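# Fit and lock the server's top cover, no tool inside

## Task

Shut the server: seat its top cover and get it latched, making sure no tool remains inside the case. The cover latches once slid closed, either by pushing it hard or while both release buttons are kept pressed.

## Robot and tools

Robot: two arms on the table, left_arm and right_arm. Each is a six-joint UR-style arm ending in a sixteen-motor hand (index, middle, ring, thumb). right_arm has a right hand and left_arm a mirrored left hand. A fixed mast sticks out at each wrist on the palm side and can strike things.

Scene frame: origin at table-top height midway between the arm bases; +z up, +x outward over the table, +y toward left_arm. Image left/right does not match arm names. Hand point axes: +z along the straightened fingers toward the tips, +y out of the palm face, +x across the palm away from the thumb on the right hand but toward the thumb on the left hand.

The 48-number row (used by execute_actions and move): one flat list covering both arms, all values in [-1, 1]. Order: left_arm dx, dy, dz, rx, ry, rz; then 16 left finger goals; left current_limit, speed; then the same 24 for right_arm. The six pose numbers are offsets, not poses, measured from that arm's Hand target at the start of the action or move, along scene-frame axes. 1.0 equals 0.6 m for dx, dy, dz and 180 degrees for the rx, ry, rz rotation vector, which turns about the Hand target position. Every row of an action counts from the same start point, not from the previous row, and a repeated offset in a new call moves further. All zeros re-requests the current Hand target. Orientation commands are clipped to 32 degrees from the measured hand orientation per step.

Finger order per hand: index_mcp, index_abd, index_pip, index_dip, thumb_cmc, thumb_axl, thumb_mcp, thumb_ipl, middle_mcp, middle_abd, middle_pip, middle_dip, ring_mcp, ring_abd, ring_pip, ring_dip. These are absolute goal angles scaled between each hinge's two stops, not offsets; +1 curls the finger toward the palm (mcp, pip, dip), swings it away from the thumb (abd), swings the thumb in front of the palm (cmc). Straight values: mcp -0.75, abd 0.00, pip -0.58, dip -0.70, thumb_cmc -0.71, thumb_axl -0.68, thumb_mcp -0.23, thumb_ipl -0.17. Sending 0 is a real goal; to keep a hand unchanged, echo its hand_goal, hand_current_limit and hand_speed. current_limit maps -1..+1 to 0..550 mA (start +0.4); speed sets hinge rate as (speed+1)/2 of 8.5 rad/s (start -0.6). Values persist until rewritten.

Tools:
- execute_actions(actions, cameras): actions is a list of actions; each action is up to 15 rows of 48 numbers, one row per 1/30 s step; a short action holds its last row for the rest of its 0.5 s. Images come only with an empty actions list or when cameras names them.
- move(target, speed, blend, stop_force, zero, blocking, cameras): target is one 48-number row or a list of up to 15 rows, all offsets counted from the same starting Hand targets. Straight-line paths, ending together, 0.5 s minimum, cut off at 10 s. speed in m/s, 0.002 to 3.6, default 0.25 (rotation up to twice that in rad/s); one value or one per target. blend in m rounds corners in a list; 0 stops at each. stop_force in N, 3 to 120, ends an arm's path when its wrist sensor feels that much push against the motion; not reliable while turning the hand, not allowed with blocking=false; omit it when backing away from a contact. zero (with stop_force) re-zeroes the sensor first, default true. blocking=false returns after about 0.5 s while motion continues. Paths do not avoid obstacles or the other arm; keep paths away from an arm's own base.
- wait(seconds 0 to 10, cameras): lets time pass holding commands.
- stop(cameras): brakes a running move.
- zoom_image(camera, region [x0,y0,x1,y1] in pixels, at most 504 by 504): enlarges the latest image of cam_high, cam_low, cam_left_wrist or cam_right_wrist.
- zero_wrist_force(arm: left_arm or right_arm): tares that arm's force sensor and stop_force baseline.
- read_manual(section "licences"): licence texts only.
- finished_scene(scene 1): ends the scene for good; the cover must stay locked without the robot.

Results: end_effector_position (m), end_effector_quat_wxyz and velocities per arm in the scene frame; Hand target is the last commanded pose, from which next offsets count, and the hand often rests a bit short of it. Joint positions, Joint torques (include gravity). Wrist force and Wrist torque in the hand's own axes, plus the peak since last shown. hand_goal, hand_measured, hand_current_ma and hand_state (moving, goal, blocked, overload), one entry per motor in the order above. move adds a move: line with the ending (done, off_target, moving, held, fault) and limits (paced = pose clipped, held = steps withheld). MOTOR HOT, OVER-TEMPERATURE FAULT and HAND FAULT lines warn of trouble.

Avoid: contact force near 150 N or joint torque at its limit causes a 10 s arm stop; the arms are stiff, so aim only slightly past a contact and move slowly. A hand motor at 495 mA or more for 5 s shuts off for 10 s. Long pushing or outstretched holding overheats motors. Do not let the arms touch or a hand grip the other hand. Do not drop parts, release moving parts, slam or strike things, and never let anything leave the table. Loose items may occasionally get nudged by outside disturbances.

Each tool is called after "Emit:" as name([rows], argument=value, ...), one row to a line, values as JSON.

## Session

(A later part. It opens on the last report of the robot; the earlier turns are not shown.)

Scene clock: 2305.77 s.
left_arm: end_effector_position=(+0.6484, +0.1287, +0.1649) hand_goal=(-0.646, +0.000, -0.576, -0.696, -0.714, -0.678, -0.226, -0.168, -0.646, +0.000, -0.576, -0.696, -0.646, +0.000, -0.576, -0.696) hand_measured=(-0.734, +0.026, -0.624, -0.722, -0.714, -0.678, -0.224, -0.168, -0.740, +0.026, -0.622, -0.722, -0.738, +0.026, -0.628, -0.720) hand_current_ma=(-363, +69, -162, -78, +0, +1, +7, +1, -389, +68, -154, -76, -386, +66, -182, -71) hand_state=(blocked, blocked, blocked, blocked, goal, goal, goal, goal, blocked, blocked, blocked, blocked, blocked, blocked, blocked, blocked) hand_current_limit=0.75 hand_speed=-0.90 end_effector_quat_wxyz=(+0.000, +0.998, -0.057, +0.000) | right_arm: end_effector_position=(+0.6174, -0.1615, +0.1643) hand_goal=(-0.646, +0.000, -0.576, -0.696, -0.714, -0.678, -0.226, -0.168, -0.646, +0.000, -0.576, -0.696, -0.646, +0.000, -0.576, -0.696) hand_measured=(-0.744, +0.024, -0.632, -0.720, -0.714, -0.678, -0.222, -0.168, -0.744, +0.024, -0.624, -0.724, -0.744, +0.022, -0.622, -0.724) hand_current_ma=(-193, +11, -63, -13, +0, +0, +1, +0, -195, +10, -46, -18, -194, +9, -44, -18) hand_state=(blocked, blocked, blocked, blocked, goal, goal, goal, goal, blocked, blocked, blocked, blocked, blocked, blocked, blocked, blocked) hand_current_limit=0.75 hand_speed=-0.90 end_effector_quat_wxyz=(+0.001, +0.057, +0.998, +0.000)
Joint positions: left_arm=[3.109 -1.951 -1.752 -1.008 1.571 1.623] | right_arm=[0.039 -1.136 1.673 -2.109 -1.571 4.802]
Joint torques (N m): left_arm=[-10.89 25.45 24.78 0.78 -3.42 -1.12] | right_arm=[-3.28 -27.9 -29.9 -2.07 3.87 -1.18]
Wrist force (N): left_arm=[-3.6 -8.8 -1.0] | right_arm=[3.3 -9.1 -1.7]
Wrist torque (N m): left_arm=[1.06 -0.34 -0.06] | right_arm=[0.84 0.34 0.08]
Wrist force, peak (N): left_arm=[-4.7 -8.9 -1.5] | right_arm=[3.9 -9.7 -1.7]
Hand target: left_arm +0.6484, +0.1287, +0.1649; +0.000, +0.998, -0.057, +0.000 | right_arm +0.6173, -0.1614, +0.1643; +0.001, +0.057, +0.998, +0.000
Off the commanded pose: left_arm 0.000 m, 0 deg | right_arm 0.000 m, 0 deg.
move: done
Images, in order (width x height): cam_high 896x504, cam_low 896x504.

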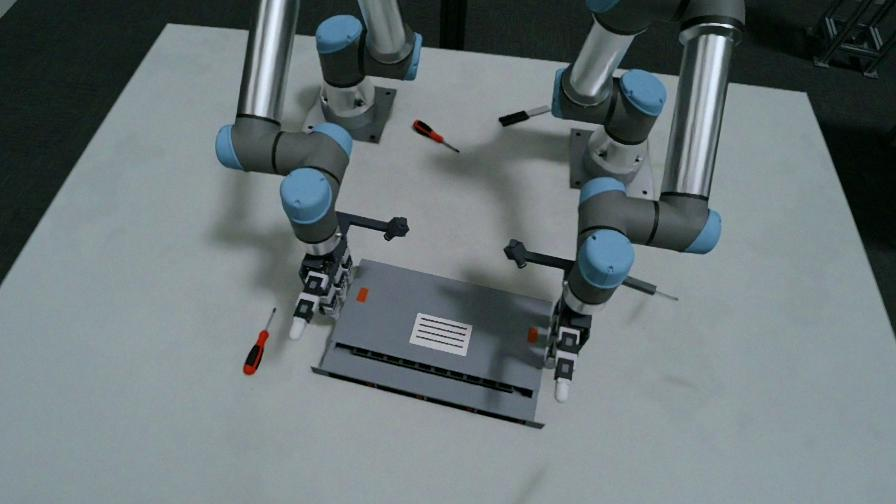

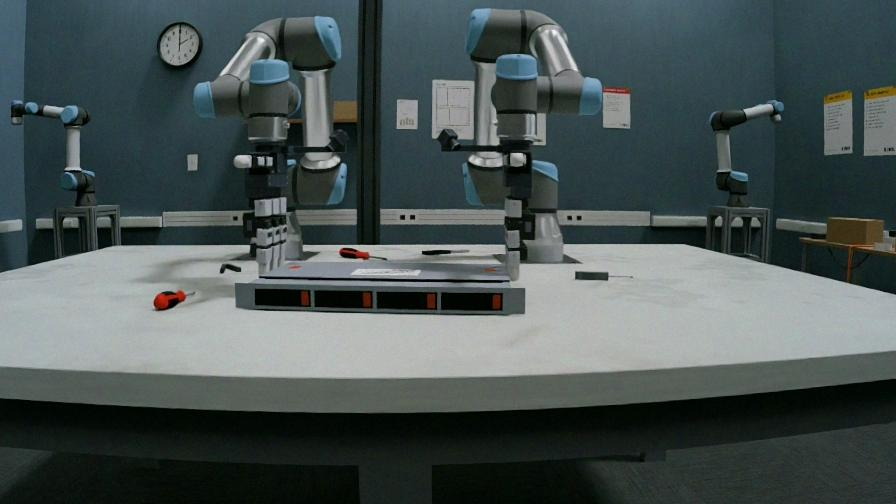

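Emit:
move([
  [0.0033,-0.0004,0,0,0,0,-0.645,0,-0.576,-0.696,-0.714,-0.678,-0.226,-0.168,-0.645,0,-0.576,-0.696,-0.645,0,-0.576,-0.696,0.75,-0.9,0.0033,-0.0004,0,0,0,0,-0.645,0,-0.576,-0.696,-0.714,-0.678,-0.226,-0.168,-0.645,0,-0.576,-0.696,-0.645,0,-0.576,-0.696,0.75,-0.9],
], speed=0.01)

Emit:
move([
  [0.0033,-0.0004,0,0,0,0,-0.645,0,-0.576,-0.696,-0.714,-0.678,-0.226,-0.168,-0.645,0,-0.576,-0.696,-0.645,0,-0.576,-0.696,0.75,-0.9,0.0033,-0.0004,0,0,0,0,-0.645,0,-0.576,-0.696,-0.714,-0.678,-0.226,-0.168,-0.645,0,-0.576,-0.696,-0.645,0,-0.576,-0.696,0.75,-0.9],
], speed=0.01)

Emit:
move([
  [0.0033,-0.0004,0,0,0,0,-0.645,0,-0.576,-0.696,-0.714,-0.678,-0.226,-0.168,-0.645,0,-0.576,-0.696,-0.645,0,-0.576,-0.696,0.75,-0.9,0.0033,-0.0004,0,0,0,0,-0.645,0,-0.576,-0.696,-0.714,-0.678,-0.226,-0.168,-0.645,0,-0.576,-0.696,-0.645,0,-0.576,-0.696,0.75,-0.9],
], speed=0.01)

Scene clock: 2325.50 s.
left_arm: end_effector_position=(+0.6504, +0.1284, +0.1649) hand_goal=(-0.646, +0.000, -0.576, -0.696, -0.714, -0.678, -0.226, -0.168, -0.646, +0.000, -0.576, -0.696, -0.646, +0.000, -0.576, -0.696) hand_measured=(-0.734, +0.034, -0.624, -0.722, -0.714, -0.678, -0.224, -0.168, -0.740, +0.034, -0.622, -0.722, -0.738, +0.032, -0.628, -0.720) hand_current_ma=(-363, +92, -162, -78, +0, +1, +7, +1, -389, +91, -154, -76, -386, +88, -182, -71) hand_state=(blocked, blocked, blocked, blocked, goal, goal, goal, goal, blocked, blocked, blocked, blocked, blocked, blocked, blocked, blocked) hand_current_limit=0.75 hand_speed=-0.90 end_effector_quat_wxyz=(+0.000, +0.998, -0.057, +0.000) | right_arm: end_effector_position=(+0.6194, -0.1617, +0.1643) hand_goal=(-0.646, +0.000, -0.576, -0.696, -0.714, -0.678, -0.226, -0.168, -0.646, +0.000, -0.576, -0.696, -0.646, +0.000, -0.576, -0.696) hand_measured=(-0.744, +0.032, -0.632, -0.720, -0.714, -0.678, -0.222, -0.168, -0.744, +0.032, -0.624, -0.724, -0.744, +0.030, -0.622, -0.724) hand_current_ma=(-193, +17, -63, -13, +0, +0, +1, +0, -195, +17, -46, -18, -194, +16, -44, -18) hand_state=(blocked, blocked, blocked, blocked, goal, goal, goal, goal, blocked, blocked, blocked, blocked, blocked, blocked, blocked, blocked) hand_current_limit=0.75 hand_speed=-0.90 end_effector_quat_wxyz=(+0.001, +0.057, +0.998, +0.000)
Joint positions: left_arm=[3.109 -1.955 -1.746 -1.01 1.571 1.623] | right_arm=[0.039 -1.132 1.667 -2.107 -1.571 4.801]
Joint torques (N m): left_arm=[-11.01 23.68 27.03 1.44 -3.3 -1.28] | right_arm=[-3.2 -26 -33.64 -2.56 4.47 -1.23]
Wrist force (N): left_arm=[-5.7 -9.0 -1.2] | right_arm=[5.2 -9.2 -1.7]
Wrist torque (N m): left_arm=[1.07 -0.56 -0.19] | right_arm=[0.85 0.50 0.22]
Wrist force, peak (N): left_arm=[-5.6 -9.1 -0.8] | right_arm=[5.1 -9.4 -1.9]
Hand target: left_arm +0.6503, +0.1284, +0.1649; +0.000, +0.998, -0.057, +0.000 | right_arm +0.6193, -0.1617, +0.1643; +0.001, +0.057, +0.998, +0.000
Off the commanded pose: left_arm 0.000 m, 0 deg | right_arm 0.000 m, 0 deg.
move: done

Scene clock: 2326.23 s.
left_arm: end_effector_position=(+0.6524, +0.1282, +0.1649) hand_goal=(-0.646, +0.000, -0.576, -0.696, -0.714, -0.678, -0.226, -0.168, -0.646, +0.000, -0.576, -0.696, -0.646, +0.000, -0.576, -0.696) hand_measured=(-0.734, +0.014, -0.624, -0.722, -0.714, -0.678, -0.224, -0.168, -0.740, +0.012, -0.622, -0.722, -0.738, +0.012, -0.628, -0.720) hand_current_ma=(-363, +30, -162, -78, +0, +1, +7, +1, -389, +27, -154, -76, -386, +26, -182, -71) hand_state=(blocked, goal, blocked, blocked, goal, goal, goal, goal, blocked, goal, blocked, blocked, blocked, goal, blocked, blocked) hand_current_limit=0.75 hand_speed=-0.90 end_effector_quat_wxyz=(+0.000, +0.998, -0.057, +0.000) | right_arm: end_effector_position=(+0.6213, -0.1619, +0.1643) hand_goal=(-0.646, +0.000, -0.576, -0.696, -0.714, -0.678, -0.226, -0.168, -0.646, +0.000, -0.576, -0.696, -0.646, +0.000, -0.576, -0.696) hand_measured=(-0.744, +0.004, -0.632, -0.720, -0.714, -0.678, -0.222, -0.168, -0.744, +0.006, -0.624, -0.724, -0.744, +0.004, -0.622, -0.724) hand_current_ma=(-193, +1, -63, -13, +0, +0, +1, +0, -195, +1, -46, -18, -194, +0, -44, -18) hand_state=(blocked, goal, blocked, blocked, goal, goal, goal, goal, blocked, goal, blocked, blocked, blocked, goal, blocked, blocked) hand_current_limit=0.75 hand_speed=-0.90 end_effector_quat_wxyz=(+0.001, +0.057, +0.998, +0.000)
Joint positions: left_arm=[3.109 -1.96 -1.74 -1.012 1.571 1.623] | right_arm=[0.038 -1.128 1.661 -2.105 -1.571 4.801]
Joint torques (N m): left_arm=[-10.8 28.09 26.62 1.29 -3.3 -1.14] | right_arm=[-2.38 -31.12 -32.01 -1.72 4.29 -1.22]
Wrist force (N): left_arm=[-2.8 -7.7 4.5] | right_arm=[0.2 -8.9 4.4]
Wrist torque (N m): left_arm=[0.59 -0.13 -0.04] | right_arm=[0.45 -0.12 -0.13]
Wrist force, peak (N): left_arm=[-6.4 -9.0 -1.1] | right_arm=[5.9 -9.3 -2.0]
Hand target: left_arm +0.6523, +0.1282, +0.1649; +0.000, +0.998, -0.057, +0.000 | right_arm +0.6213, -0.1619, +0.1643; +0.001, +0.057, +0.998, +0.000
Off the commanded pose: left_arm 0.000 m, 0 deg | right_arm 0.000 m, 0 deg.
move: done

Scene clock: 2326.93 s.
left_arm: end_effector_position=(+0.6543, +0.1280, +0.1649) hand_goal=(-0.646, +0.000, -0.576, -0.696, -0.714, -0.678, -0.226, -0.168, -0.646, +0.000, -0.576, -0.696, -0.646, +0.000, -0.576, -0.696) hand_measured=(-0.734, +0.030, -0.624, -0.722, -0.714, -0.678, -0.224, -0.168, -0.740, +0.030, -0.622, -0.722, -0.738, +0.028, -0.628, -0.720) hand_current_ma=(-363, +82, -162, -78, +0, +1, +7, +1, -389, +78, -154, -76, -386, +75, -182, -71) hand_state=(blocked, blocked, blocked, blocked, goal, goal, goal, goal, blocked, blocked, blocked, blocked, blocked, blocked, blocked, blocked) hand_current_limit=0.75 hand_speed=-0.90 end_effector_quat_wxyz=(+0.000, +0.998, -0.057, +0.000) | right_arm: end_effector_position=(+0.6233, -0.1622, +0.1643) hand_goal=(-0.646, +0.000, -0.576, -0.696, -0.714, -0.678, -0.226, -0.168, -0.646, +0.000, -0.576, -0.696, -0.646, +0.000, -0.576, -0.696) hand_measured=(-0.744, +0.018, -0.632, -0.720, -0.714, -0.678, -0.222, -0.168, -0.744, +0.018, -0.624, -0.724, -0.744, +0.016, -0.622, -0.724) hand_current_ma=(-192, +6, -63, -13, +0, +0, +1, +0, -195, +6, -46, -18, -194, +5, -44, -18) hand_state=(blocked, goal, blocked, blocked, goal, goal, goal, goal, blocked, goal, blocked, blocked, blocked, goal, blocked, blocked) hand_current_limit=0.75 hand_speed=-0.90 end_effector_quat_wxyz=(+0.001, +0.057, +0.998, +0.000)
Joint positions: left_arm=[3.109 -1.964 -1.734 -1.014 1.571 1.623] | right_arm=[0.038 -1.124 1.655 -2.102 -1.571 4.801]
Joint torques (N m): left_arm=[-10.35 27.79 29.86 1.88 -3.31 -1.17] | right_arm=[-2.72 -28.52 -35.4 -2.36 4.46 -1]
Wrist force (N): left_arm=[-4.9 -7.6 4.4] | right_arm=[3.0 -9.4 3.3]
Wrist torque (N m): left_arm=[0.58 -0.54 -0.19] | right_arm=[0.49 0.23 0.04]
Wrist force, peak (N): left_arm=[-5.3 -7.8 4.5] | right_arm=[3.5 -9.6 3.7]
Hand target: left_arm +0.6543, +0.1280, +0.1649; +0.000, +0.998, -0.057, +0.000 | right_arm +0.6233, -0.1622, +0.1643; +0.001, +0.057, +0.998, +0.000
Off the commanded pose: left_arm 0.000 m, 0 deg | right_arm 0.000 m, 0 deg.
move: done

Emit:
move([
  [-0.0033,0.0004,0,0,0,0,-0.645,0,-0.576,-0.696,-0.714,-0.678,-0.226,-0.168,-0.645,0,-0.576,-0.696,-0.645,0,-0.576,-0.696,0.75,-0.9,-0.0033,0.0004,0,0,0,0,-0.645,0,-0.576,-0.696,-0.714,-0.678,-0.226,-0.168,-0.645,0,-0.576,-0.696,-0.645,0,-0.576,-0.696,0.75,-0.9],
], speed=0.01)

Emit:
move([
  [0,0,-0.0042,0,0,0,-0.645,0,-0.576,-0.696,-0.714,-0.678,-0.226,-0.168,-0.645,0,-0.576,-0.696,-0.645,0,-0.576,-0.696,0.75,-0.9,0,0,-0.0042,0,0,0,-0.645,0,-0.576,-0.696,-0.714,-0.678,-0.226,-0.168,-0.645,0,-0.576,-0.696,-0.645,0,-0.576,-0.696,0.75,-0.9],
], speed=0.01)

Scene clock: 2338.70 s.
left_arm: end_effector_position=(+0.6523, +0.1282, +0.1649) hand_goal=(-0.646, +0.000, -0.576, -0.696, -0.714, -0.678, -0.226, -0.168, -0.646, +0.000, -0.576, -0.696, -0.646, +0.000, -0.576, -0.696) hand_measured=(-0.734, +0.014, -0.624, -0.722, -0.714, -0.678, -0.224, -0.168, -0.740, +0.014, -0.622, -0.722, -0.738, +0.012, -0.628, -0.720) hand_current_ma=(-363, +34, -162, -79, +0, +1, +7, +1, -389, +30, -154, -76, -386, +27, -182, -71) hand_state=(blocked, goal, blocked, blocked, goal, goal, goal, goal, blocked, goal, blocked, blocked, blocked, goal, blocked, blocked) hand_current_limit=0.75 hand_speed=-0.90 end_effector_quat_wxyz=(+0.000, +0.998, -0.057, +0.000) | right_arm: end_effector_position=(+0.6213, -0.1619, +0.1643) hand_goal=(-0.646, +0.000, -0.576, -0.696, -0.714, -0.678, -0.226, -0.168, -0.646, +0.000, -0.576, -0.696, -0.646, +0.000, -0.576, -0.696) hand_measured=(-0.742, +0.004, -0.632, -0.720, -0.714, -0.678, -0.222, -0.168, -0.744, +0.004, -0.624, -0.724, -0.744, +0.002, -0.622, -0.724) hand_current_ma=(-190, +0, -63, -13, +0, +0, +1, +0, -195, +0, -46, -18, -194, +0, -44, -18) hand_state=(blocked, goal, blocked, blocked, goal, goal, goal, goal, blocked, goal, blocked, blocked, blocked, goal, blocked, blocked) hand_current_limit=0.75 hand_speed=-0.90 end_effector_quat_wxyz=(+0.001, +0.057, +0.998, +0.000)
Joint positions: left_arm=[3.109 -1.959 -1.74 -1.012 1.571 1.623] | right_arm=[0.038 -1.129 1.661 -2.105 -1.571 4.801]
Joint torques (N m): left_arm=[2.53 48.23 15.2 6.42 -2.97 1.02] | right_arm=[11.79 -50.2 -14.75 -5.03 3.61 0.66]
Wrist force (N): left_arm=[-0.7 -7.9 5.2] | right_arm=[0.1 -8.7 4.6]
Wrist torque (N m): left_arm=[0.54 -0.03 0.12] | right_arm=[0.39 -0.15 -0.13]
Wrist force, peak (N): left_arm=[-5.4 -7.8 5.2] | right_arm=[3.1 -9.8 3.6]
Hand target: left_arm +0.6523, +0.1282, +0.1649; +0.000, +0.998, -0.057, +0.000 | right_arm +0.6213, -0.1619, +0.1643; +0.001, +0.057, +0.998, +0.000
Off the commanded pose: left_arm 0.000 m, 0 deg | right_arm 0.000 m, 0 deg.
move: done

Scene clock: 2339.40 s.
left_arm: end_effector_position=(+0.6523, +0.1282, +0.1623) hand_goal=(-0.646, +0.000, -0.576, -0.696, -0.714, -0.678, -0.226, -0.168, -0.646, +0.000, -0.576, -0.696, -0.646, +0.000, -0.576, -0.696) hand_measured=(-0.734, +0.010, -0.624, -0.722, -0.714, -0.678, -0.224, -0.168, -0.740, +0.008, -0.622, -0.722, -0.738, +0.008, -0.628, -0.720) hand_current_ma=(-363, +22, -162, -79, +0, +1, +7, +1, -389, +18, -154, -76, -386, +16, -182, -71) hand_state=(blocked, goal, blocked, blocked, goal, goal, goal, goal, blocked, goal, blocked, blocked, blocked, goal, blocked, blocked) hand_current_limit=0.75 hand_speed=-0.90 end_effector_quat_wxyz=(+0.000, +0.998, -0.057, +0.000) | right_arm: end_effector_position=(+0.6213, -0.1619, +0.1617) hand_goal=(-0.646, +0.000, -0.576, -0.696, -0.714, -0.678, -0.226, -0.168, -0.646, +0.000, -0.576, -0.696, -0.646, +0.000, -0.576, -0.696) hand_measured=(-0.742, +0.002, -0.632, -0.720, -0.714, -0.678, -0.222, -0.168, -0.744, +0.002, -0.624, -0.724, -0.744, +0.002, -0.622, -0.724) hand_current_ma=(-190, +0, -63, -13, +0, +0, +1, +0, -195, +0, -46, -18, -194, +0, -44, -18) hand_state=(blocked, goal, blocked, blocked, goal, goal, goal, goal, blocked, goal, blocked, blocked, blocked, goal, blocked, blocked) hand_current_limit=0.75 hand_speed=-0.90 end_effector_quat_wxyz=(+0.001, +0.057, +0.998, +0.000)
Joint positions: left_arm=[3.109 -1.963 -1.743 -1.006 1.571 1.623] | right_arm=[0.038 -1.125 1.664 -2.111 -1.571 4.801]
Joint torques (N m): left_arm=[3.28 25.73 11.25 5.4 -2.86 0.86] | right_arm=[11.99 -28.31 -11.63 -4.23 3.54 0.15]
Wrist force (N): left_arm=[-0.7 -8.1 5.0] | right_arm=[-0.2 -8.5 4.2]
Wrist torque (N m): left_arm=[0.61 0.09 0.10] | right_arm=[0.36 -0.20 -0.14]
Wrist force, peak (N): left_arm=[-0.7 -8.3 5.0] | right_arm=[0.2 -9.4 4.4]
Hand target: left_arm +0.6523, +0.1282, +0.1624; +0.000, +0.998, -0.057, +0.000 | right_arm +0.6213, -0.1619, +0.1618; +0.001, +0.057, +0.998, +0.000
Off the commanded pose: left_arm 0.000 m, 0 deg | right_arm 0.000 m, 0 deg.
move: done

Emit:
move([
  [0,0,-0.02,0,0,0,-0.645,0,-0.576,-0.696,-0.714,-0.678,-0.226,-0.168,-0.645,0,-0.576,-0.696,-0.645,0,-0.576,-0.696,0.75,-0.9,0,0,-0.02,0,0,0,-0.645,0,-0.576,-0.696,-0.714,-0.678,-0.226,-0.168,-0.645,0,-0.576,-0.696,-0.645,0,-0.576,-0.696,0.75,-0.9],
], speed=0.01, stop_force=4, cameras=["cam_high", "cam_low"])

Emit:
zoom_image(camera="cam_low", region=[240, 245, 310, 295])

Emit:
zoom_image(camera="cam_low", region=[460, 245, 530, 295])

Emit:
zoom_image(camera="cam_high", region=[310, 310, 360, 360])

Emit:
zoom_image(camera="cam_high", region=[515, 365, 565, 415])

Scene clock: 2352.07 s.
left_arm: end_effector_position=(+0.6524, +0.1282, +0.1622) hand_goal=(-0.646, +0.000, -0.576, -0.696, -0.714, -0.678, -0.226, -0.168, -0.646, +0.000, -0.576, -0.696, -0.646, +0.000, -0.576, -0.696) hand_measured=(-0.734, +0.010, -0.624, -0.722, -0.714, -0.678, -0.224, -0.168, -0.740, +0.008, -0.622, -0.722, -0.738, +0.006, -0.628, -0.720) hand_current_ma=(-363, +20, -162, -79, +0, +1, +7, +1, -389, +16, -154, -76, -386, +14, -182, -71) hand_state=(blocked, goal, blocked, blocked, goal, goal, goal, goal, blocked, goal, blocked, blocked, blocked, goal, blocked, blocked) hand_current_limit=0.75 hand_speed=-0.90 end_effector_quat_wxyz=(+0.000, +0.998, -0.057, +0.000) | right_arm: end_effector_position=(+0.6215, -0.1619, +0.1616) hand_goal=(-0.646, +0.000, -0.576, -0.696, -0.714, -0.678, -0.226, -0.168, -0.646, +0.000, -0.576, -0.696, -0.646, +0.000, -0.576, -0.696) hand_measured=(-0.742, +0.002, -0.632, -0.720, -0.714, -0.678, -0.222, -0.168, -0.744, +0.002, -0.624, -0.724, -0.744, +0.002, -0.622, -0.724) hand_current_ma=(-190, +0, -63, -13, +0, +0, +1, +0, -195, +0, -46, -18, -194, +0, -44, -18) hand_state=(blocked, goal, blocked, blocked, goal, goal, goal, goal, blocked, goal, blocked, blocked, blocked, goal, blocked, blocked) hand_current_limit=0.75 hand_speed=-0.90 end_effector_quat_wxyz=(+0.001, +0.057, +0.998, +0.000)
Joint positions: left_arm=[3.109 -1.963 -1.743 -1.005 1.571 1.623] | right_arm=[0.038 -1.125 1.664 -2.112 -1.571 4.801]
Joint torques (N m): left_arm=[2.48 50.52 30.83 -0.12 -2.69 -0.02] | right_arm=[9.27 -53.61 -37.56 -1.69 2.85 -0.89]
Wrist force (N): left_arm=[-0.4 -8.3 -0.1] | right_arm=[0.0 -9.4 0.4]
Wrist torque (N m): left_arm=[0.96 -0.04 0.14] | right_arm=[0.67 0.04 -0.15]
Wrist force, peak (N): left_arm=[-2.3 -8.9 -7.4] | right_arm=[0.7 -10.1 -7.3]
Hand target: left_arm +0.6524, +0.1282, +0.1622; +0.000, +0.998, -0.057, +0.000 (not the last commanded pose) | right_arm +0.6215, -0.1619, +0.1616; +0.001, +0.057, +0.998, +0.000 (not the last commanded pose)
Off the commanded pose: left_arm 0.012 m, 0 deg | right_arm 0.012 m, 0 deg.
move: contact (left_arm, right_arm)
Images, in order (width x height): cam_high 896x504, cam_low 896x504.

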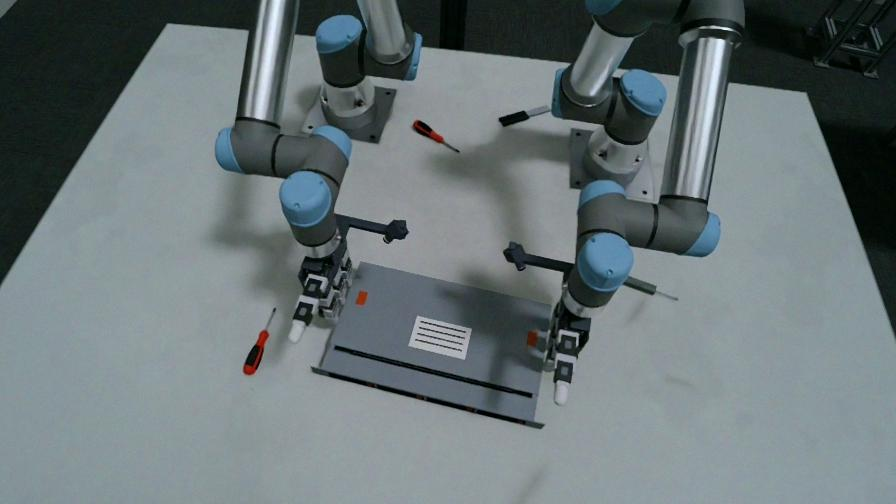

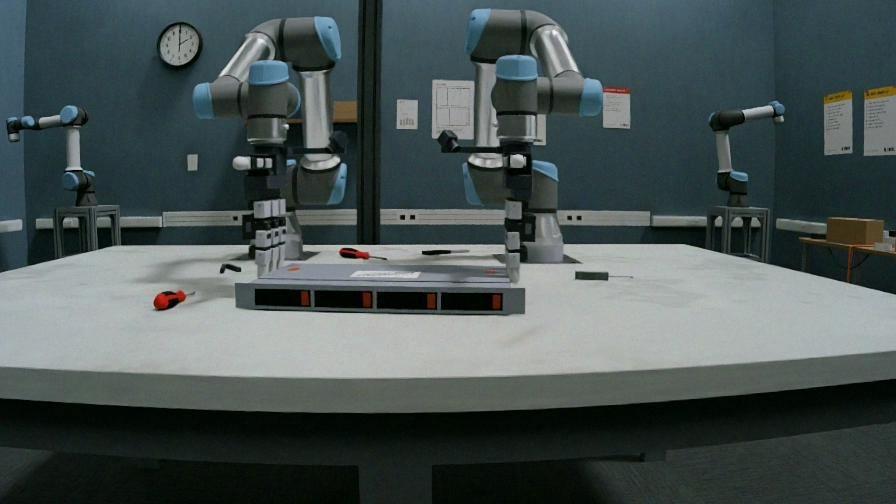

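Scaled by 7.200 from the camera's 896x504 image, which has a finer 1280x720 frame.

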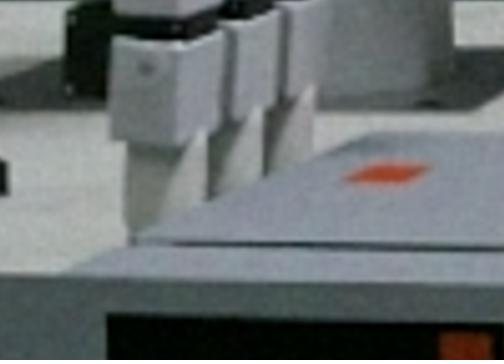

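Scaled by 7.200 from the camera's 896x504 image, which has a finer 1280x720 frame.

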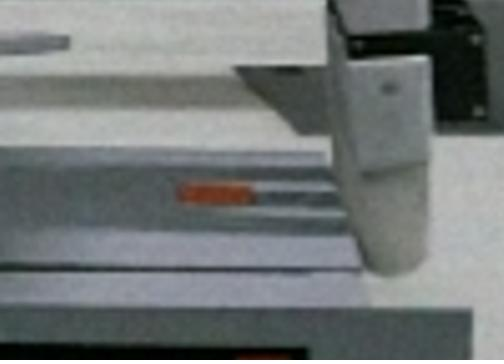

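Scaled by 10.080 from the camera's 896x504 image, which has a finer 1280x720 frame.

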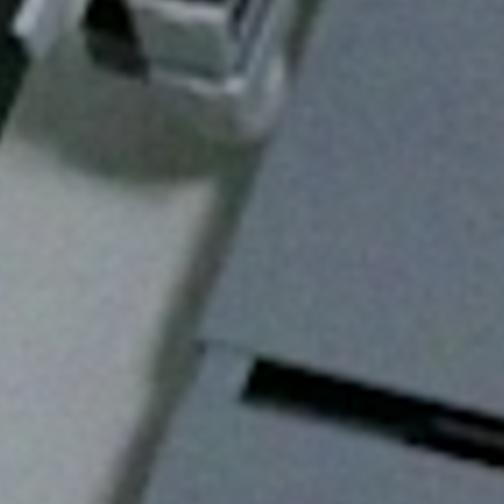

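Scaled by 10.080 from the camera's 896x504 image, which has a finer 1280x720 frame.

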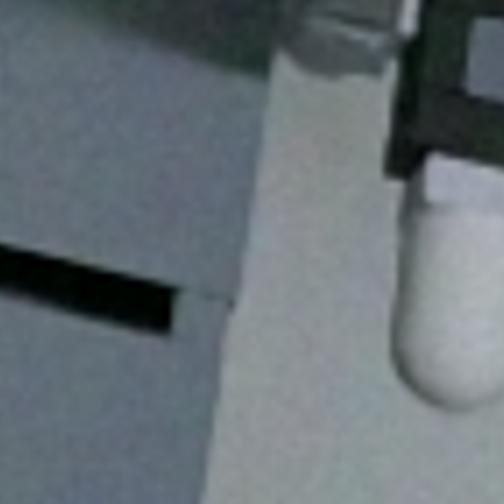

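Emit:
move([
  [0.00662,-0.0008,0,0,0,0,-0.645,0,-0.576,-0.696,-0.714,-0.678,-0.226,-0.168,-0.645,0,-0.576,-0.696,-0.645,0,-0.576,-0.696,0.75,-0.9,0.00662,-0.0008,0,0,0,0,-0.645,0,-0.576,-0.696,-0.714,-0.678,-0.226,-0.168,-0.645,0,-0.576,-0.696,-0.645,0,-0.576,-0.696,0.75,-0.9],
], speed=0.01)

Emit:
move([
  [0.00662,-0.0008,0,0,0,0,-0.645,0,-0.576,-0.696,-0.714,-0.678,-0.226,-0.168,-0.645,0,-0.576,-0.696,-0.645,0,-0.576,-0.696,0.75,-0.9,0.00662,-0.0008,0,0,0,0,-0.645,0,-0.576,-0.696,-0.714,-0.678,-0.226,-0.168,-0.645,0,-0.576,-0.696,-0.645,0,-0.576,-0.696,0.75,-0.9],
], speed=0.01, cameras=["cam_high"])

Emit:
zoom_image(camera="cam_high", region=[310, 310, 360, 360])

Emit:
zoom_image(camera="cam_high", region=[515, 365, 565, 415])

Scene clock: 2369.30 s.
left_arm: end_effector_position=(+0.6564, +0.1277, +0.1622) hand_goal=(-0.646, +0.000, -0.576, -0.696, -0.714, -0.678, -0.226, -0.168, -0.646, +0.000, -0.576, -0.696, -0.646, +0.000, -0.576, -0.696) hand_measured=(-0.734, +0.028, -0.624, -0.722, -0.714, -0.678, -0.224, -0.168, -0.740, +0.028, -0.622, -0.722, -0.738, +0.026, -0.628, -0.720) hand_current_ma=(-363, +74, -162, -79, +0, +1, +7, +1, -389, +70, -154, -76, -386, +66, -182, -71) hand_state=(blocked, blocked, blocked, blocked, goal, goal, goal, goal, blocked, blocked, blocked, blocked, blocked, blocked, blocked, blocked) hand_current_limit=0.75 hand_speed=-0.90 end_effector_quat_wxyz=(+0.000, +0.998, -0.057, +0.000) | right_arm: end_effector_position=(+0.6255, -0.1624, +0.1616) hand_goal=(-0.646, +0.000, -0.576, -0.696, -0.714, -0.678, -0.226, -0.168, -0.646, +0.000, -0.576, -0.696, -0.646, +0.000, -0.576, -0.696) hand_measured=(-0.742, +0.022, -0.632, -0.720, -0.714, -0.678, -0.222, -0.168, -0.744, +0.022, -0.624, -0.724, -0.744, +0.022, -0.622, -0.724) hand_current_ma=(-190, +10, -63, -13, +0, +0, +1, +0, -195, +10, -46, -18, -194, +9, -44, -18) hand_state=(blocked, blocked, blocked, blocked, goal, goal, goal, goal, blocked, blocked, blocked, blocked, blocked, blocked, blocked, blocked) hand_current_limit=0.75 hand_speed=-0.90 end_effector_quat_wxyz=(+0.001, +0.057, +0.998, +0.000)
Joint positions: left_arm=[3.109 -1.971 -1.731 -1.009 1.571 1.622] | right_arm=[0.038 -1.117 1.652 -2.107 -1.571 4.8]
Joint torques (N m): left_arm=[-10.77 30.18 20.74 1.52 -2.74 -1.21] | right_arm=[-4.09 -31.76 -27.24 -2.7 2.99 -1.21]
Wrist force (N): left_arm=[-4.6 -7.9 0.1] | right_arm=[3.9 -9.6 0.1]
Wrist torque (N m): left_arm=[0.95 -0.47 -0.15] | right_arm=[0.76 0.37 0.12]
Wrist force, peak (N): left_arm=[-0.6 -8.3 5.5] | right_arm=[3.9 -10.0 0.6]
Hand target: left_arm +0.6564, +0.1277, +0.1622; +0.000, +0.998, -0.057, +0.000 | right_arm +0.6255, -0.1624, +0.1616; +0.001, +0.057, +0.998, +0.000
Off the commanded pose: left_arm 0.000 m, 0 deg | right_arm 0.000 m, 0 deg.
move: done

Scene clock: 2370.00 s.
left_arm: end_effector_position=(+0.6604, +0.1272, +0.1622) hand_goal=(-0.646, +0.000, -0.576, -0.696, -0.714, -0.678, -0.226, -0.168, -0.646, +0.000, -0.576, -0.696, -0.646, +0.000, -0.576, -0.696) hand_measured=(-0.734, +0.054, -0.624, -0.722, -0.714, -0.678, -0.224, -0.168, -0.740, +0.048, -0.622, -0.722, -0.738, +0.036, -0.628, -0.720) hand_current_ma=(-363, +162, -162, -79, +0, +1, +7, +1, -389, +136, -154, -76, -386, +101, -182, -71) hand_state=(blocked, blocked, blocked, blocked, goal, goal, goal, goal, blocked, blocked, blocked, blocked, blocked, blocked, blocked, blocked) hand_current_limit=0.75 hand_speed=-0.90 end_effector_quat_wxyz=(+0.000, +0.998, -0.057, +0.000) | right_arm: end_effector_position=(+0.6295, -0.1629, +0.1616) hand_goal=(-0.646, +0.000, -0.576, -0.696, -0.714, -0.678, -0.226, -0.168, -0.646, +0.000, -0.576, -0.696, -0.646, +0.000, -0.576, -0.696) hand_measured=(-0.742, +0.040, -0.632, -0.720, -0.714, -0.678, -0.222, -0.168, -0.744, +0.048, -0.624, -0.724, -0.744, +0.050, -0.622, -0.724) hand_current_ma=(-190, +27, -63, -13, +0, +0, +1, +0, -195, +39, -46, -18, -194, +41, -44, -18) hand_state=(blocked, blocked, blocked, blocked, goal, goal, goal, goal, blocked, blocked, blocked, blocked, blocked, blocked, blocked, blocked) hand_current_limit=0.75 hand_speed=-0.90 end_effector_quat_wxyz=(+0.001, +0.057, +0.998, +0.000)
Joint positions: left_arm=[3.108 -1.979 -1.719 -1.013 1.571 1.622] | right_arm=[0.037 -1.109 1.639 -2.103 -1.571 4.8]
Joint torques (N m): left_arm=[-10.72 31.65 22.8 2.46 -2.8 -1.26] | right_arm=[-3.73 -33.55 -29.04 -3.69 3.11 -1.09]
Wrist force (N): left_arm=[-7.3 -8.2 -0.4] | right_arm=[7.3 -9.4 0.3]
Wrist torque (N m): left_arm=[0.97 -0.85 -0.32] | right_arm=[0.73 0.71 0.33]
Wrist force, peak (N): left_arm=[-7.4 -8.5 -0.1] | right_arm=[7.0 -10.1 0.2]
Hand target: left_arm +0.6603, +0.1272, +0.1622; +0.000, +0.998, -0.057, +0.000 | right_arm +0.6294, -0.1629, +0.1616; +0.001, +0.057, +0.998, +0.000
Off the commanded pose: left_arm 0.000 m, 0 deg | right_arm 0.000 m, 0 deg.
move: done
Images, in order (width x height): cam_high 896x504.

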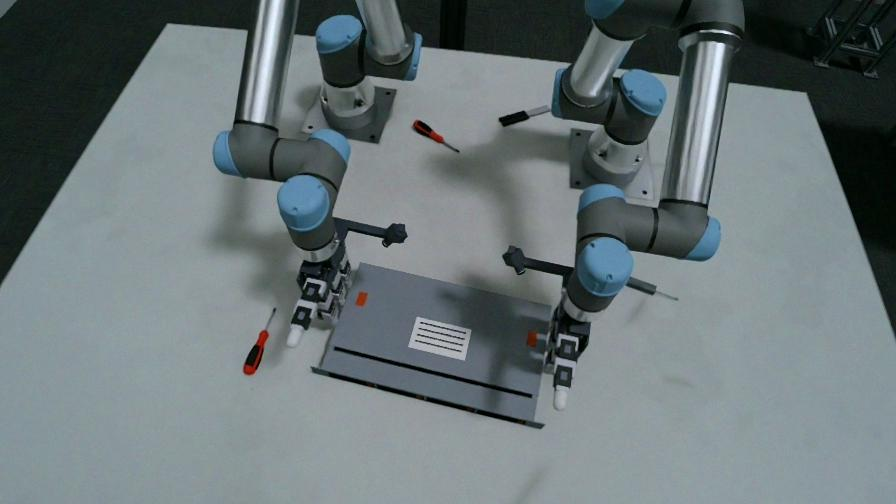

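Scaled by 10.080 from the camera's 896x504 image, which has a finer 1280x720 frame.

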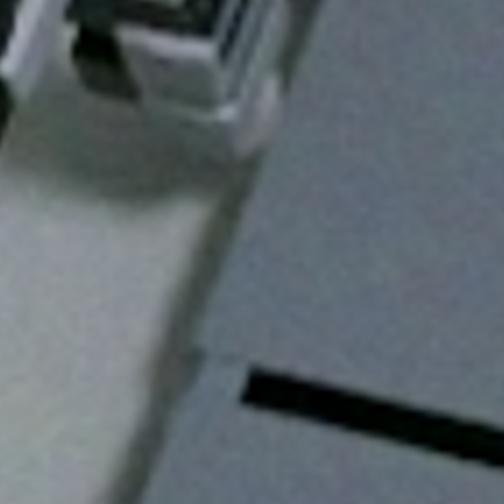

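Scaled by 10.080 from the camera's 896x504 image, which has a finer 1280x720 frame.

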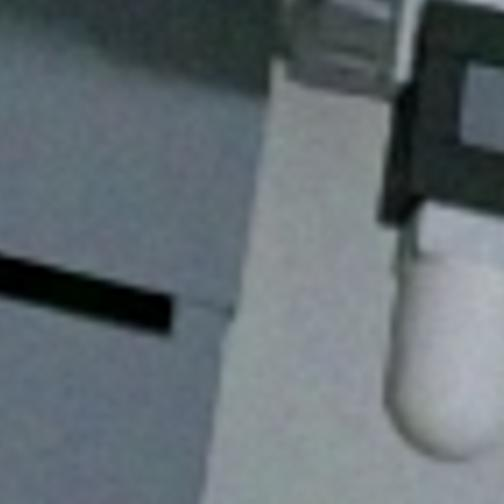

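Emit:
move([
  [0,0,0,0,0,0,-0.86,0,-0.576,-0.696,-0.714,-0.678,-0.226,-0.168,-0.86,0,-0.576,-0.696,-0.86,0,-0.576,-0.696,0.6,-0.9,0,0,0,0,0,0,-0.86,0,-0.576,-0.696,-0.714,-0.678,-0.226,-0.168,-0.86,0,-0.576,-0.696,-0.86,0,-0.576,-0.696,0.6,-0.9],
  [0.002,0.025,0,0,0,0,-0.86,0,-0.576,-0.696,-0.714,-0.678,-0.226,-0.168,-0.86,0,-0.576,-0.696,-0.86,0,-0.576,-0.696,0.6,-0.9,-0.002,-0.025,0,0,0,0,-0.86,0,-0.576,-0.696,-0.714,-0.678,-0.226,-0.168,-0.86,0,-0.576,-0.696,-0.86,0,-0.576,-0.696,0.6,-0.9],
  [0.002,0.025,0.2,0,0,0,-0.86,0,-0.576,-0.696,-0.714,-0.678,-0.226,-0.168,-0.86,0,-0.576,-0.696,-0.86,0,-0.576,-0.696,0.6,-0.9,-0.002,-0.025,0.2,0,0,0,-0.86,0,-0.576,-0.696,-0.714,-0.678,-0.226,-0.168,-0.86,0,-0.576,-0.696,-0.86,0,-0.576,-0.696,0.6,-0.9],
], speed=[0.05, 0.05, 0.15], cameras=["cam_high", "cam_low"])

Emit:
zoom_image(camera="cam_high", region=[300, 250, 440, 390])

Emit:
zoom_image(camera="cam_high", region=[440, 280, 580, 420])

Emit:
zoom_image(camera="cam_low", region=[220, 220, 540, 330])

Scene clock: 2478.63 s.
left_arm: end_effector_position=(+0.6615, +0.1422, +0.2823) hand_goal=(-0.860, +0.000, -0.576, -0.696, -0.714, -0.678, -0.226, -0.168, -0.860, +0.000, -0.576, -0.696, -0.860, +0.000, -0.576, -0.696) hand_measured=(-0.854, +0.002, -0.578, -0.698, -0.714, -0.678, -0.224, -0.168, -0.852, +0.002, -0.578, -0.698, -0.854, +0.002, -0.578, -0.698) hand_current_ma=(+14, +4, -4, -6, +0, +1, +8, +1, +18, +5, -4, -6, +16, +5, -4, -4) hand_state=(goal, goal, goal, goal, goal, goal, goal, goal, goal, goal, goal, goal, goal, goal, goal, goal) hand_current_limit=0.60 hand_speed=-0.90 end_effector_quat_wxyz=(+0.000, +0.998, -0.057, +0.001) | right_arm: end_effector_position=(+0.6283, -0.1779, +0.2817) hand_goal=(-0.860, +0.000, -0.576, -0.696, -0.714, -0.678, -0.226, -0.168, -0.860, +0.000, -0.576, -0.696, -0.860, +0.000, -0.576, -0.696) hand_measured=(-0.852, +0.004, -0.578, -0.698, -0.714, -0.678, -0.222, -0.168, -0.854, +0.004, -0.578, -0.698, -0.852, +0.004, -0.578, -0.700) hand_current_ma=(+2, +0, +0, +0, +0, +0, +1, +0, +2, +0, +0, +0, +2, +0, +0, +0) hand_state=(goal, goal, goal, goal, goal, goal, goal, goal, goal, goal, goal, goal, goal, goal, goal, goal) hand_current_limit=0.60 hand_speed=-0.90 end_effector_quat_wxyz=(+0.001, +0.057, +0.998, +0.000)
Joint positions: left_arm=[3.133 -1.859 -1.552 -1.3 1.57 1.647] | right_arm=[0.013 -1.225 1.477 -1.825 -1.571 4.776]
Joint torques (N m): left_arm=[-0.45 18.02 16.46 3.5 1.74 1.14] | right_arm=[2.86 -20.25 -12.46 -1.68 -0.99 -0.76]
Wrist force (N): left_arm=[-0.4 -0.1 0.7] | right_arm=[-0.1 0.4 0.0]
Wrist torque (N m): left_arm=[-0.09 0.08 -0.18] | right_arm=[0.02 -0.01 0.11]
Wrist force, peak (N): left_arm=[-7.7 -8.3 0.5] | right_arm=[7.1 -9.9 0.7]
Hand target: left_arm +0.6615, +0.1422, +0.2822; +0.000, +0.998, -0.057, +0.000 | right_arm +0.6282, -0.1779, +0.2816; +0.001, +0.057, +0.998, +0.000
Off the commanded pose: left_arm 0.000 m, 0 deg | right_arm 0.000 m, 0 deg.
move: done
Images, in order (width x height): cam_high 896x504, cam_low 896x504.

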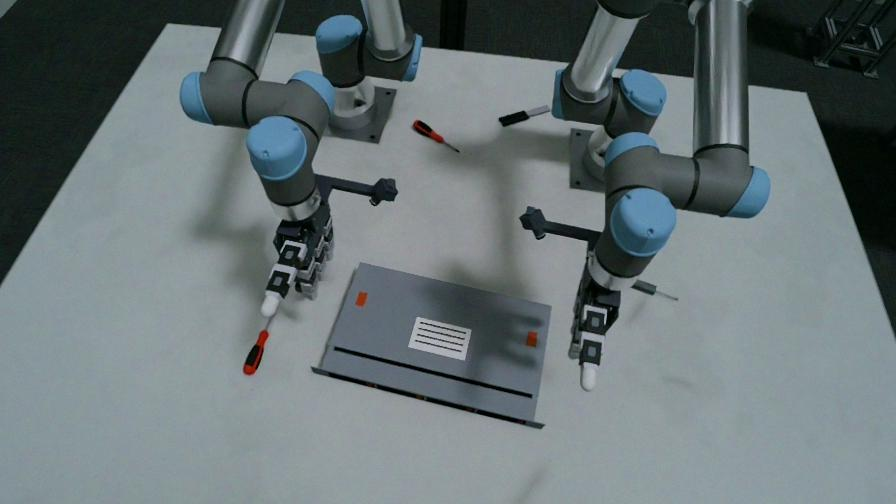

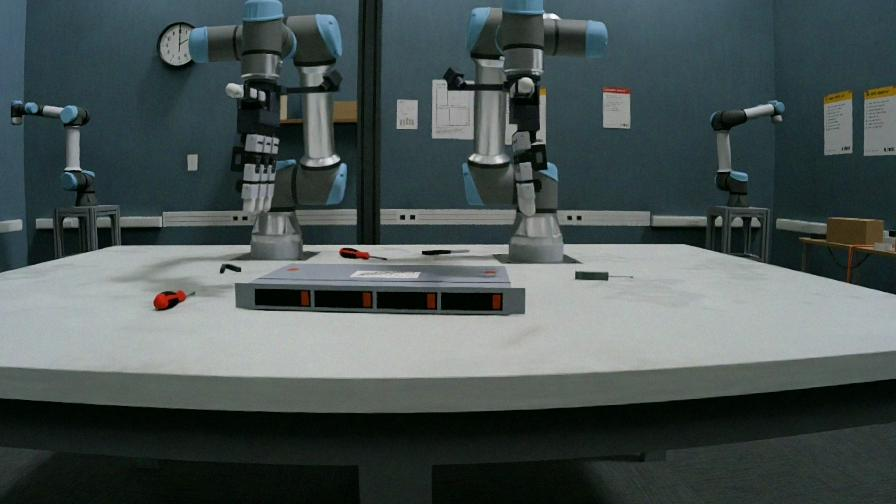

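Scaled by 3.600 from the camera's 896x504 image, which has a finer 1280x720 frame.

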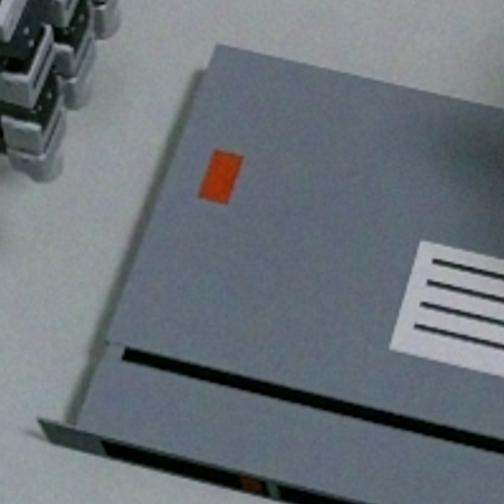

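Scaled by 3.600 from the camera's 896x504 image, which has a finer 1280x720 frame.

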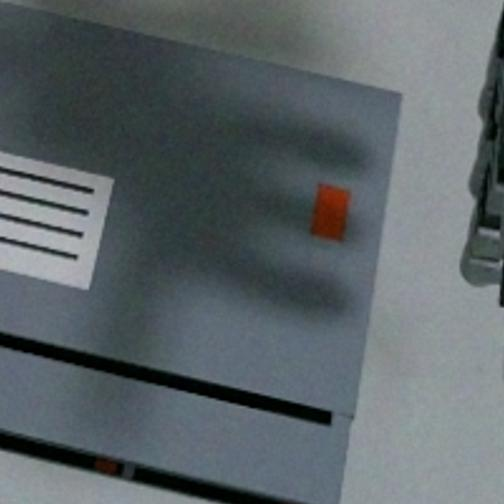

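Scaled by 1.575 from the camera's 896x504 image, which has a finer 1280x720 frame.

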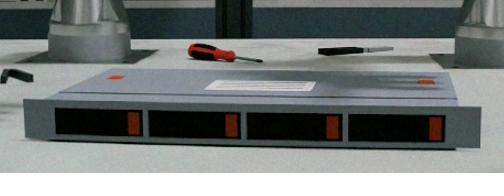

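Emit:
move([
  [-0.3203,0.0422,0,0,0,0.4972,0.548,0,-0.99,-0.99,-0.714,-0.678,-0.226,-0.168,0.548,0,-0.99,-0.99,0.548,0,-0.99,-0.99,0.78,-0.8,0,0,0,0,0,0.5,0.548,0,-0.99,-0.99,-0.714,-0.678,-0.226,-0.168,0.548,0,-0.99,-0.99,0.548,0,-0.99,-0.99,0.78,-0.8],
  [-0.3203,0.0422,0,0,0,0.4972,0.548,0,-0.99,-0.99,-0.714,-0.678,-0.226,-0.168,0.548,0,-0.99,-0.99,0.548,0,-0.99,-0.99,0.78,-0.8,-0.17,0.0191,0,0,0,0.95,0.548,0,-0.99,-0.99,-0.714,-0.678,-0.226,-0.168,0.548,0,-0.99,-0.99,0.548,0,-0.99,-0.99,0.78,-0.8],
  [-0.3203,0.0422,0,0,0,0.4972,0.548,0,-0.99,-0.99,-0.714,-0.678,-0.226,-0.168,0.548,0,-0.99,-0.99,0.548,0,-0.99,-0.99,0.78,-0.8,-0.3393,0.0382,0,0,0,-0.5028,0.548,0,-0.99,-0.99,-0.714,-0.678,-0.226,-0.168,0.548,0,-0.99,-0.99,0.548,0,-0.99,-0.99,0.78,-0.8],
], speed=0.35, blend=0.02, cameras=["all"])

Scene clock: 2560.00 s.
left_arm: end_effector_position=(+0.4694, +0.1676, +0.2822) hand_goal=(+0.548, +0.000, -0.990, -0.990, -0.714, -0.678, -0.226, -0.168, +0.548, +0.000, -0.990, -0.990, +0.548, +0.000, -0.990, -0.990) hand_measured=(+0.528, +0.002, -0.990, -0.988, -0.714, -0.678, -0.224, -0.168, +0.524, +0.002, -0.990, -0.988, +0.526, +0.002, -0.990, -0.988) hand_current_ma=(-61, +4, +1, +5, +0, +1, +8, +1, -76, +5, +1, +5, -67, +5, +1, +4) hand_state=(goal, goal, goal, goal, goal, goal, goal, goal, blocked, goal, goal, goal, blocked, goal, goal, goal) hand_current_limit=0.78 hand_speed=-0.80 end_effector_quat_wxyz=(+0.000, +0.749, +0.662, +0.000) | right_arm: end_effector_position=(+0.4246, -0.1550, +0.2816) hand_goal=(+0.548, +0.000, -0.990, -0.990, -0.714, -0.678, -0.226, -0.168, +0.548, +0.000, -0.990, -0.990, +0.548, +0.000, -0.990, -0.990) hand_measured=(+0.524, +0.004, -0.990, -0.988, -0.714, -0.678, -0.222, -0.168, +0.526, +0.002, -0.990, -0.988, +0.524, +0.004, -0.990, -0.988) hand_current_ma=(-15, +0, +0, +0, +0, +0, +1, +0, -13, +0, +0, +0, -15, +0, +0, +0) hand_state=(blocked, goal, goal, goal, goal, goal, goal, goal, blocked, goal, goal, goal, blocked, goal, goal, goal) hand_current_limit=0.78 hand_speed=-0.80 end_effector_quat_wxyz=(+0.000, +0.749, +0.663, -0.001)
Joint positions: left_arm=[2.898 -1.335 -2.092 -1.286 1.572 -0.15] | right_arm=[0.327 -1.681 1.992 -1.88 -1.572 0.386]
Joint torques (N m): left_arm=[-1.57 -1.25 33.95 6.01 -1.76 1.13] | right_arm=[3.93 -5.29 -40 -4.2 0.66 -0.8]
Wrist force (N): left_arm=[-0.7 0.0 1.1] | right_arm=[-0.2 0.4 0.1]
Wrist torque (N m): left_arm=[0.11 0.13 -0.06] | right_arm=[0.24 0.00 0.05]
Wrist force, peak (N): left_arm=[-0.7 -0.4 1.5] | right_arm=[0.7 0.9 -0.3]
Hand target: left_arm +0.4694, +0.1676, +0.2822; +0.000, +0.749, +0.662, +0.000 | right_arm +0.4246, -0.1550, +0.2816; +0.000, +0.749, +0.663, -0.001
Off the commanded pose: left_arm 0.000 m, 0 deg | right_arm 0.000 m, 0 deg.
move: done; blend cut to 0 m at target 1
camera_calibration:
cam_left_wrist: T_world_to_cam=[[-0.690464, -0.723317, -0.00849881, 0.409926], [-0.492799, 0.46175, 0.73752, -0.106544], [-0.529536, 0.513419, -0.675272, 0.476806], [0, 0, 0, 1]] pos_world=[0.483021, 0.100902, 0.404036]
cam_right_wrist: T_world_to_cam=[[0.540808, -0.840451, -0.0341986, -0.314504], [-0.570881, -0.396599, 0.718891, -0.0588274], [-0.617756, -0.369259, -0.694281, 0.530229], [0, 0, 0, 1]] pos_world=[0.464055, -0.0918643, 0.399663]

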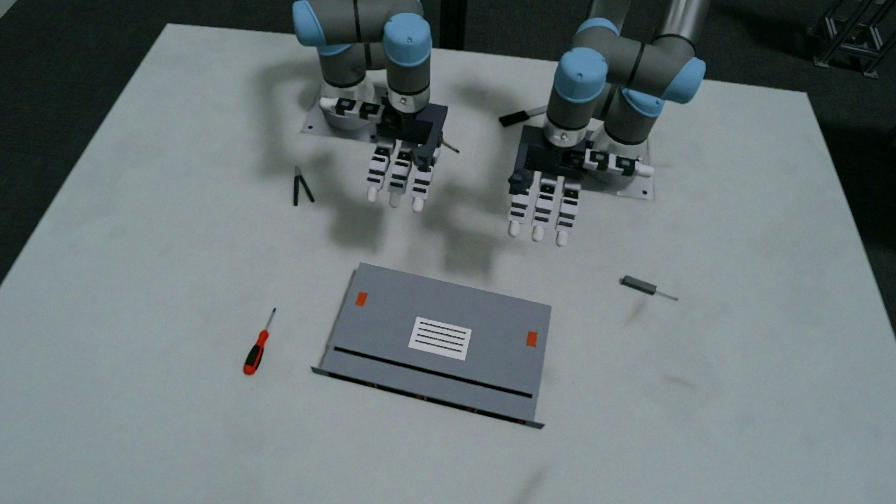

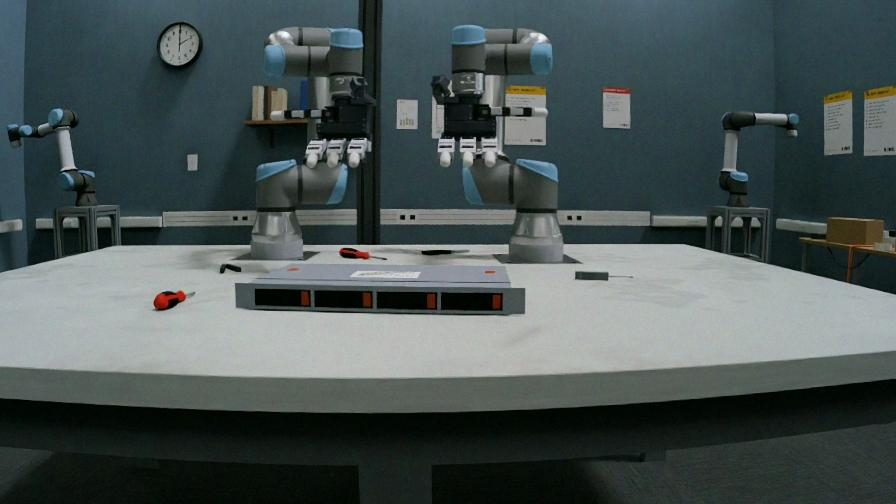

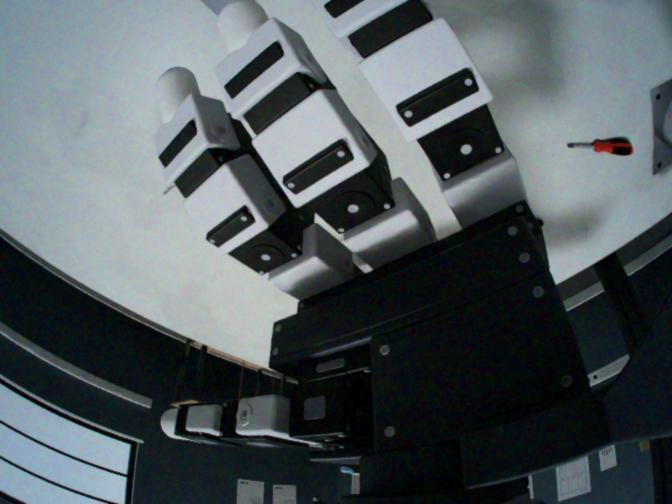

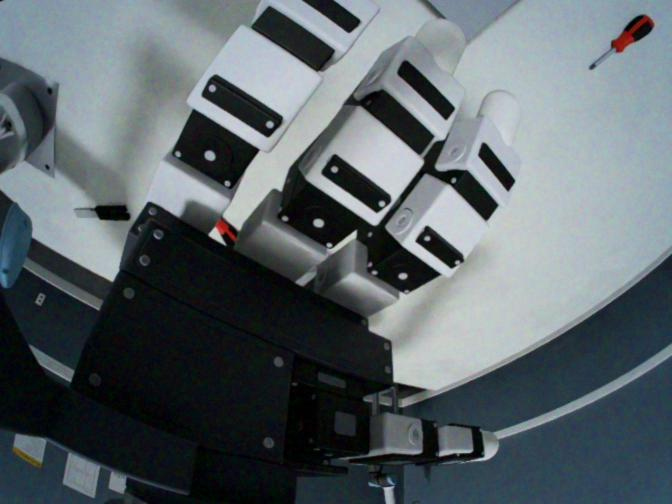

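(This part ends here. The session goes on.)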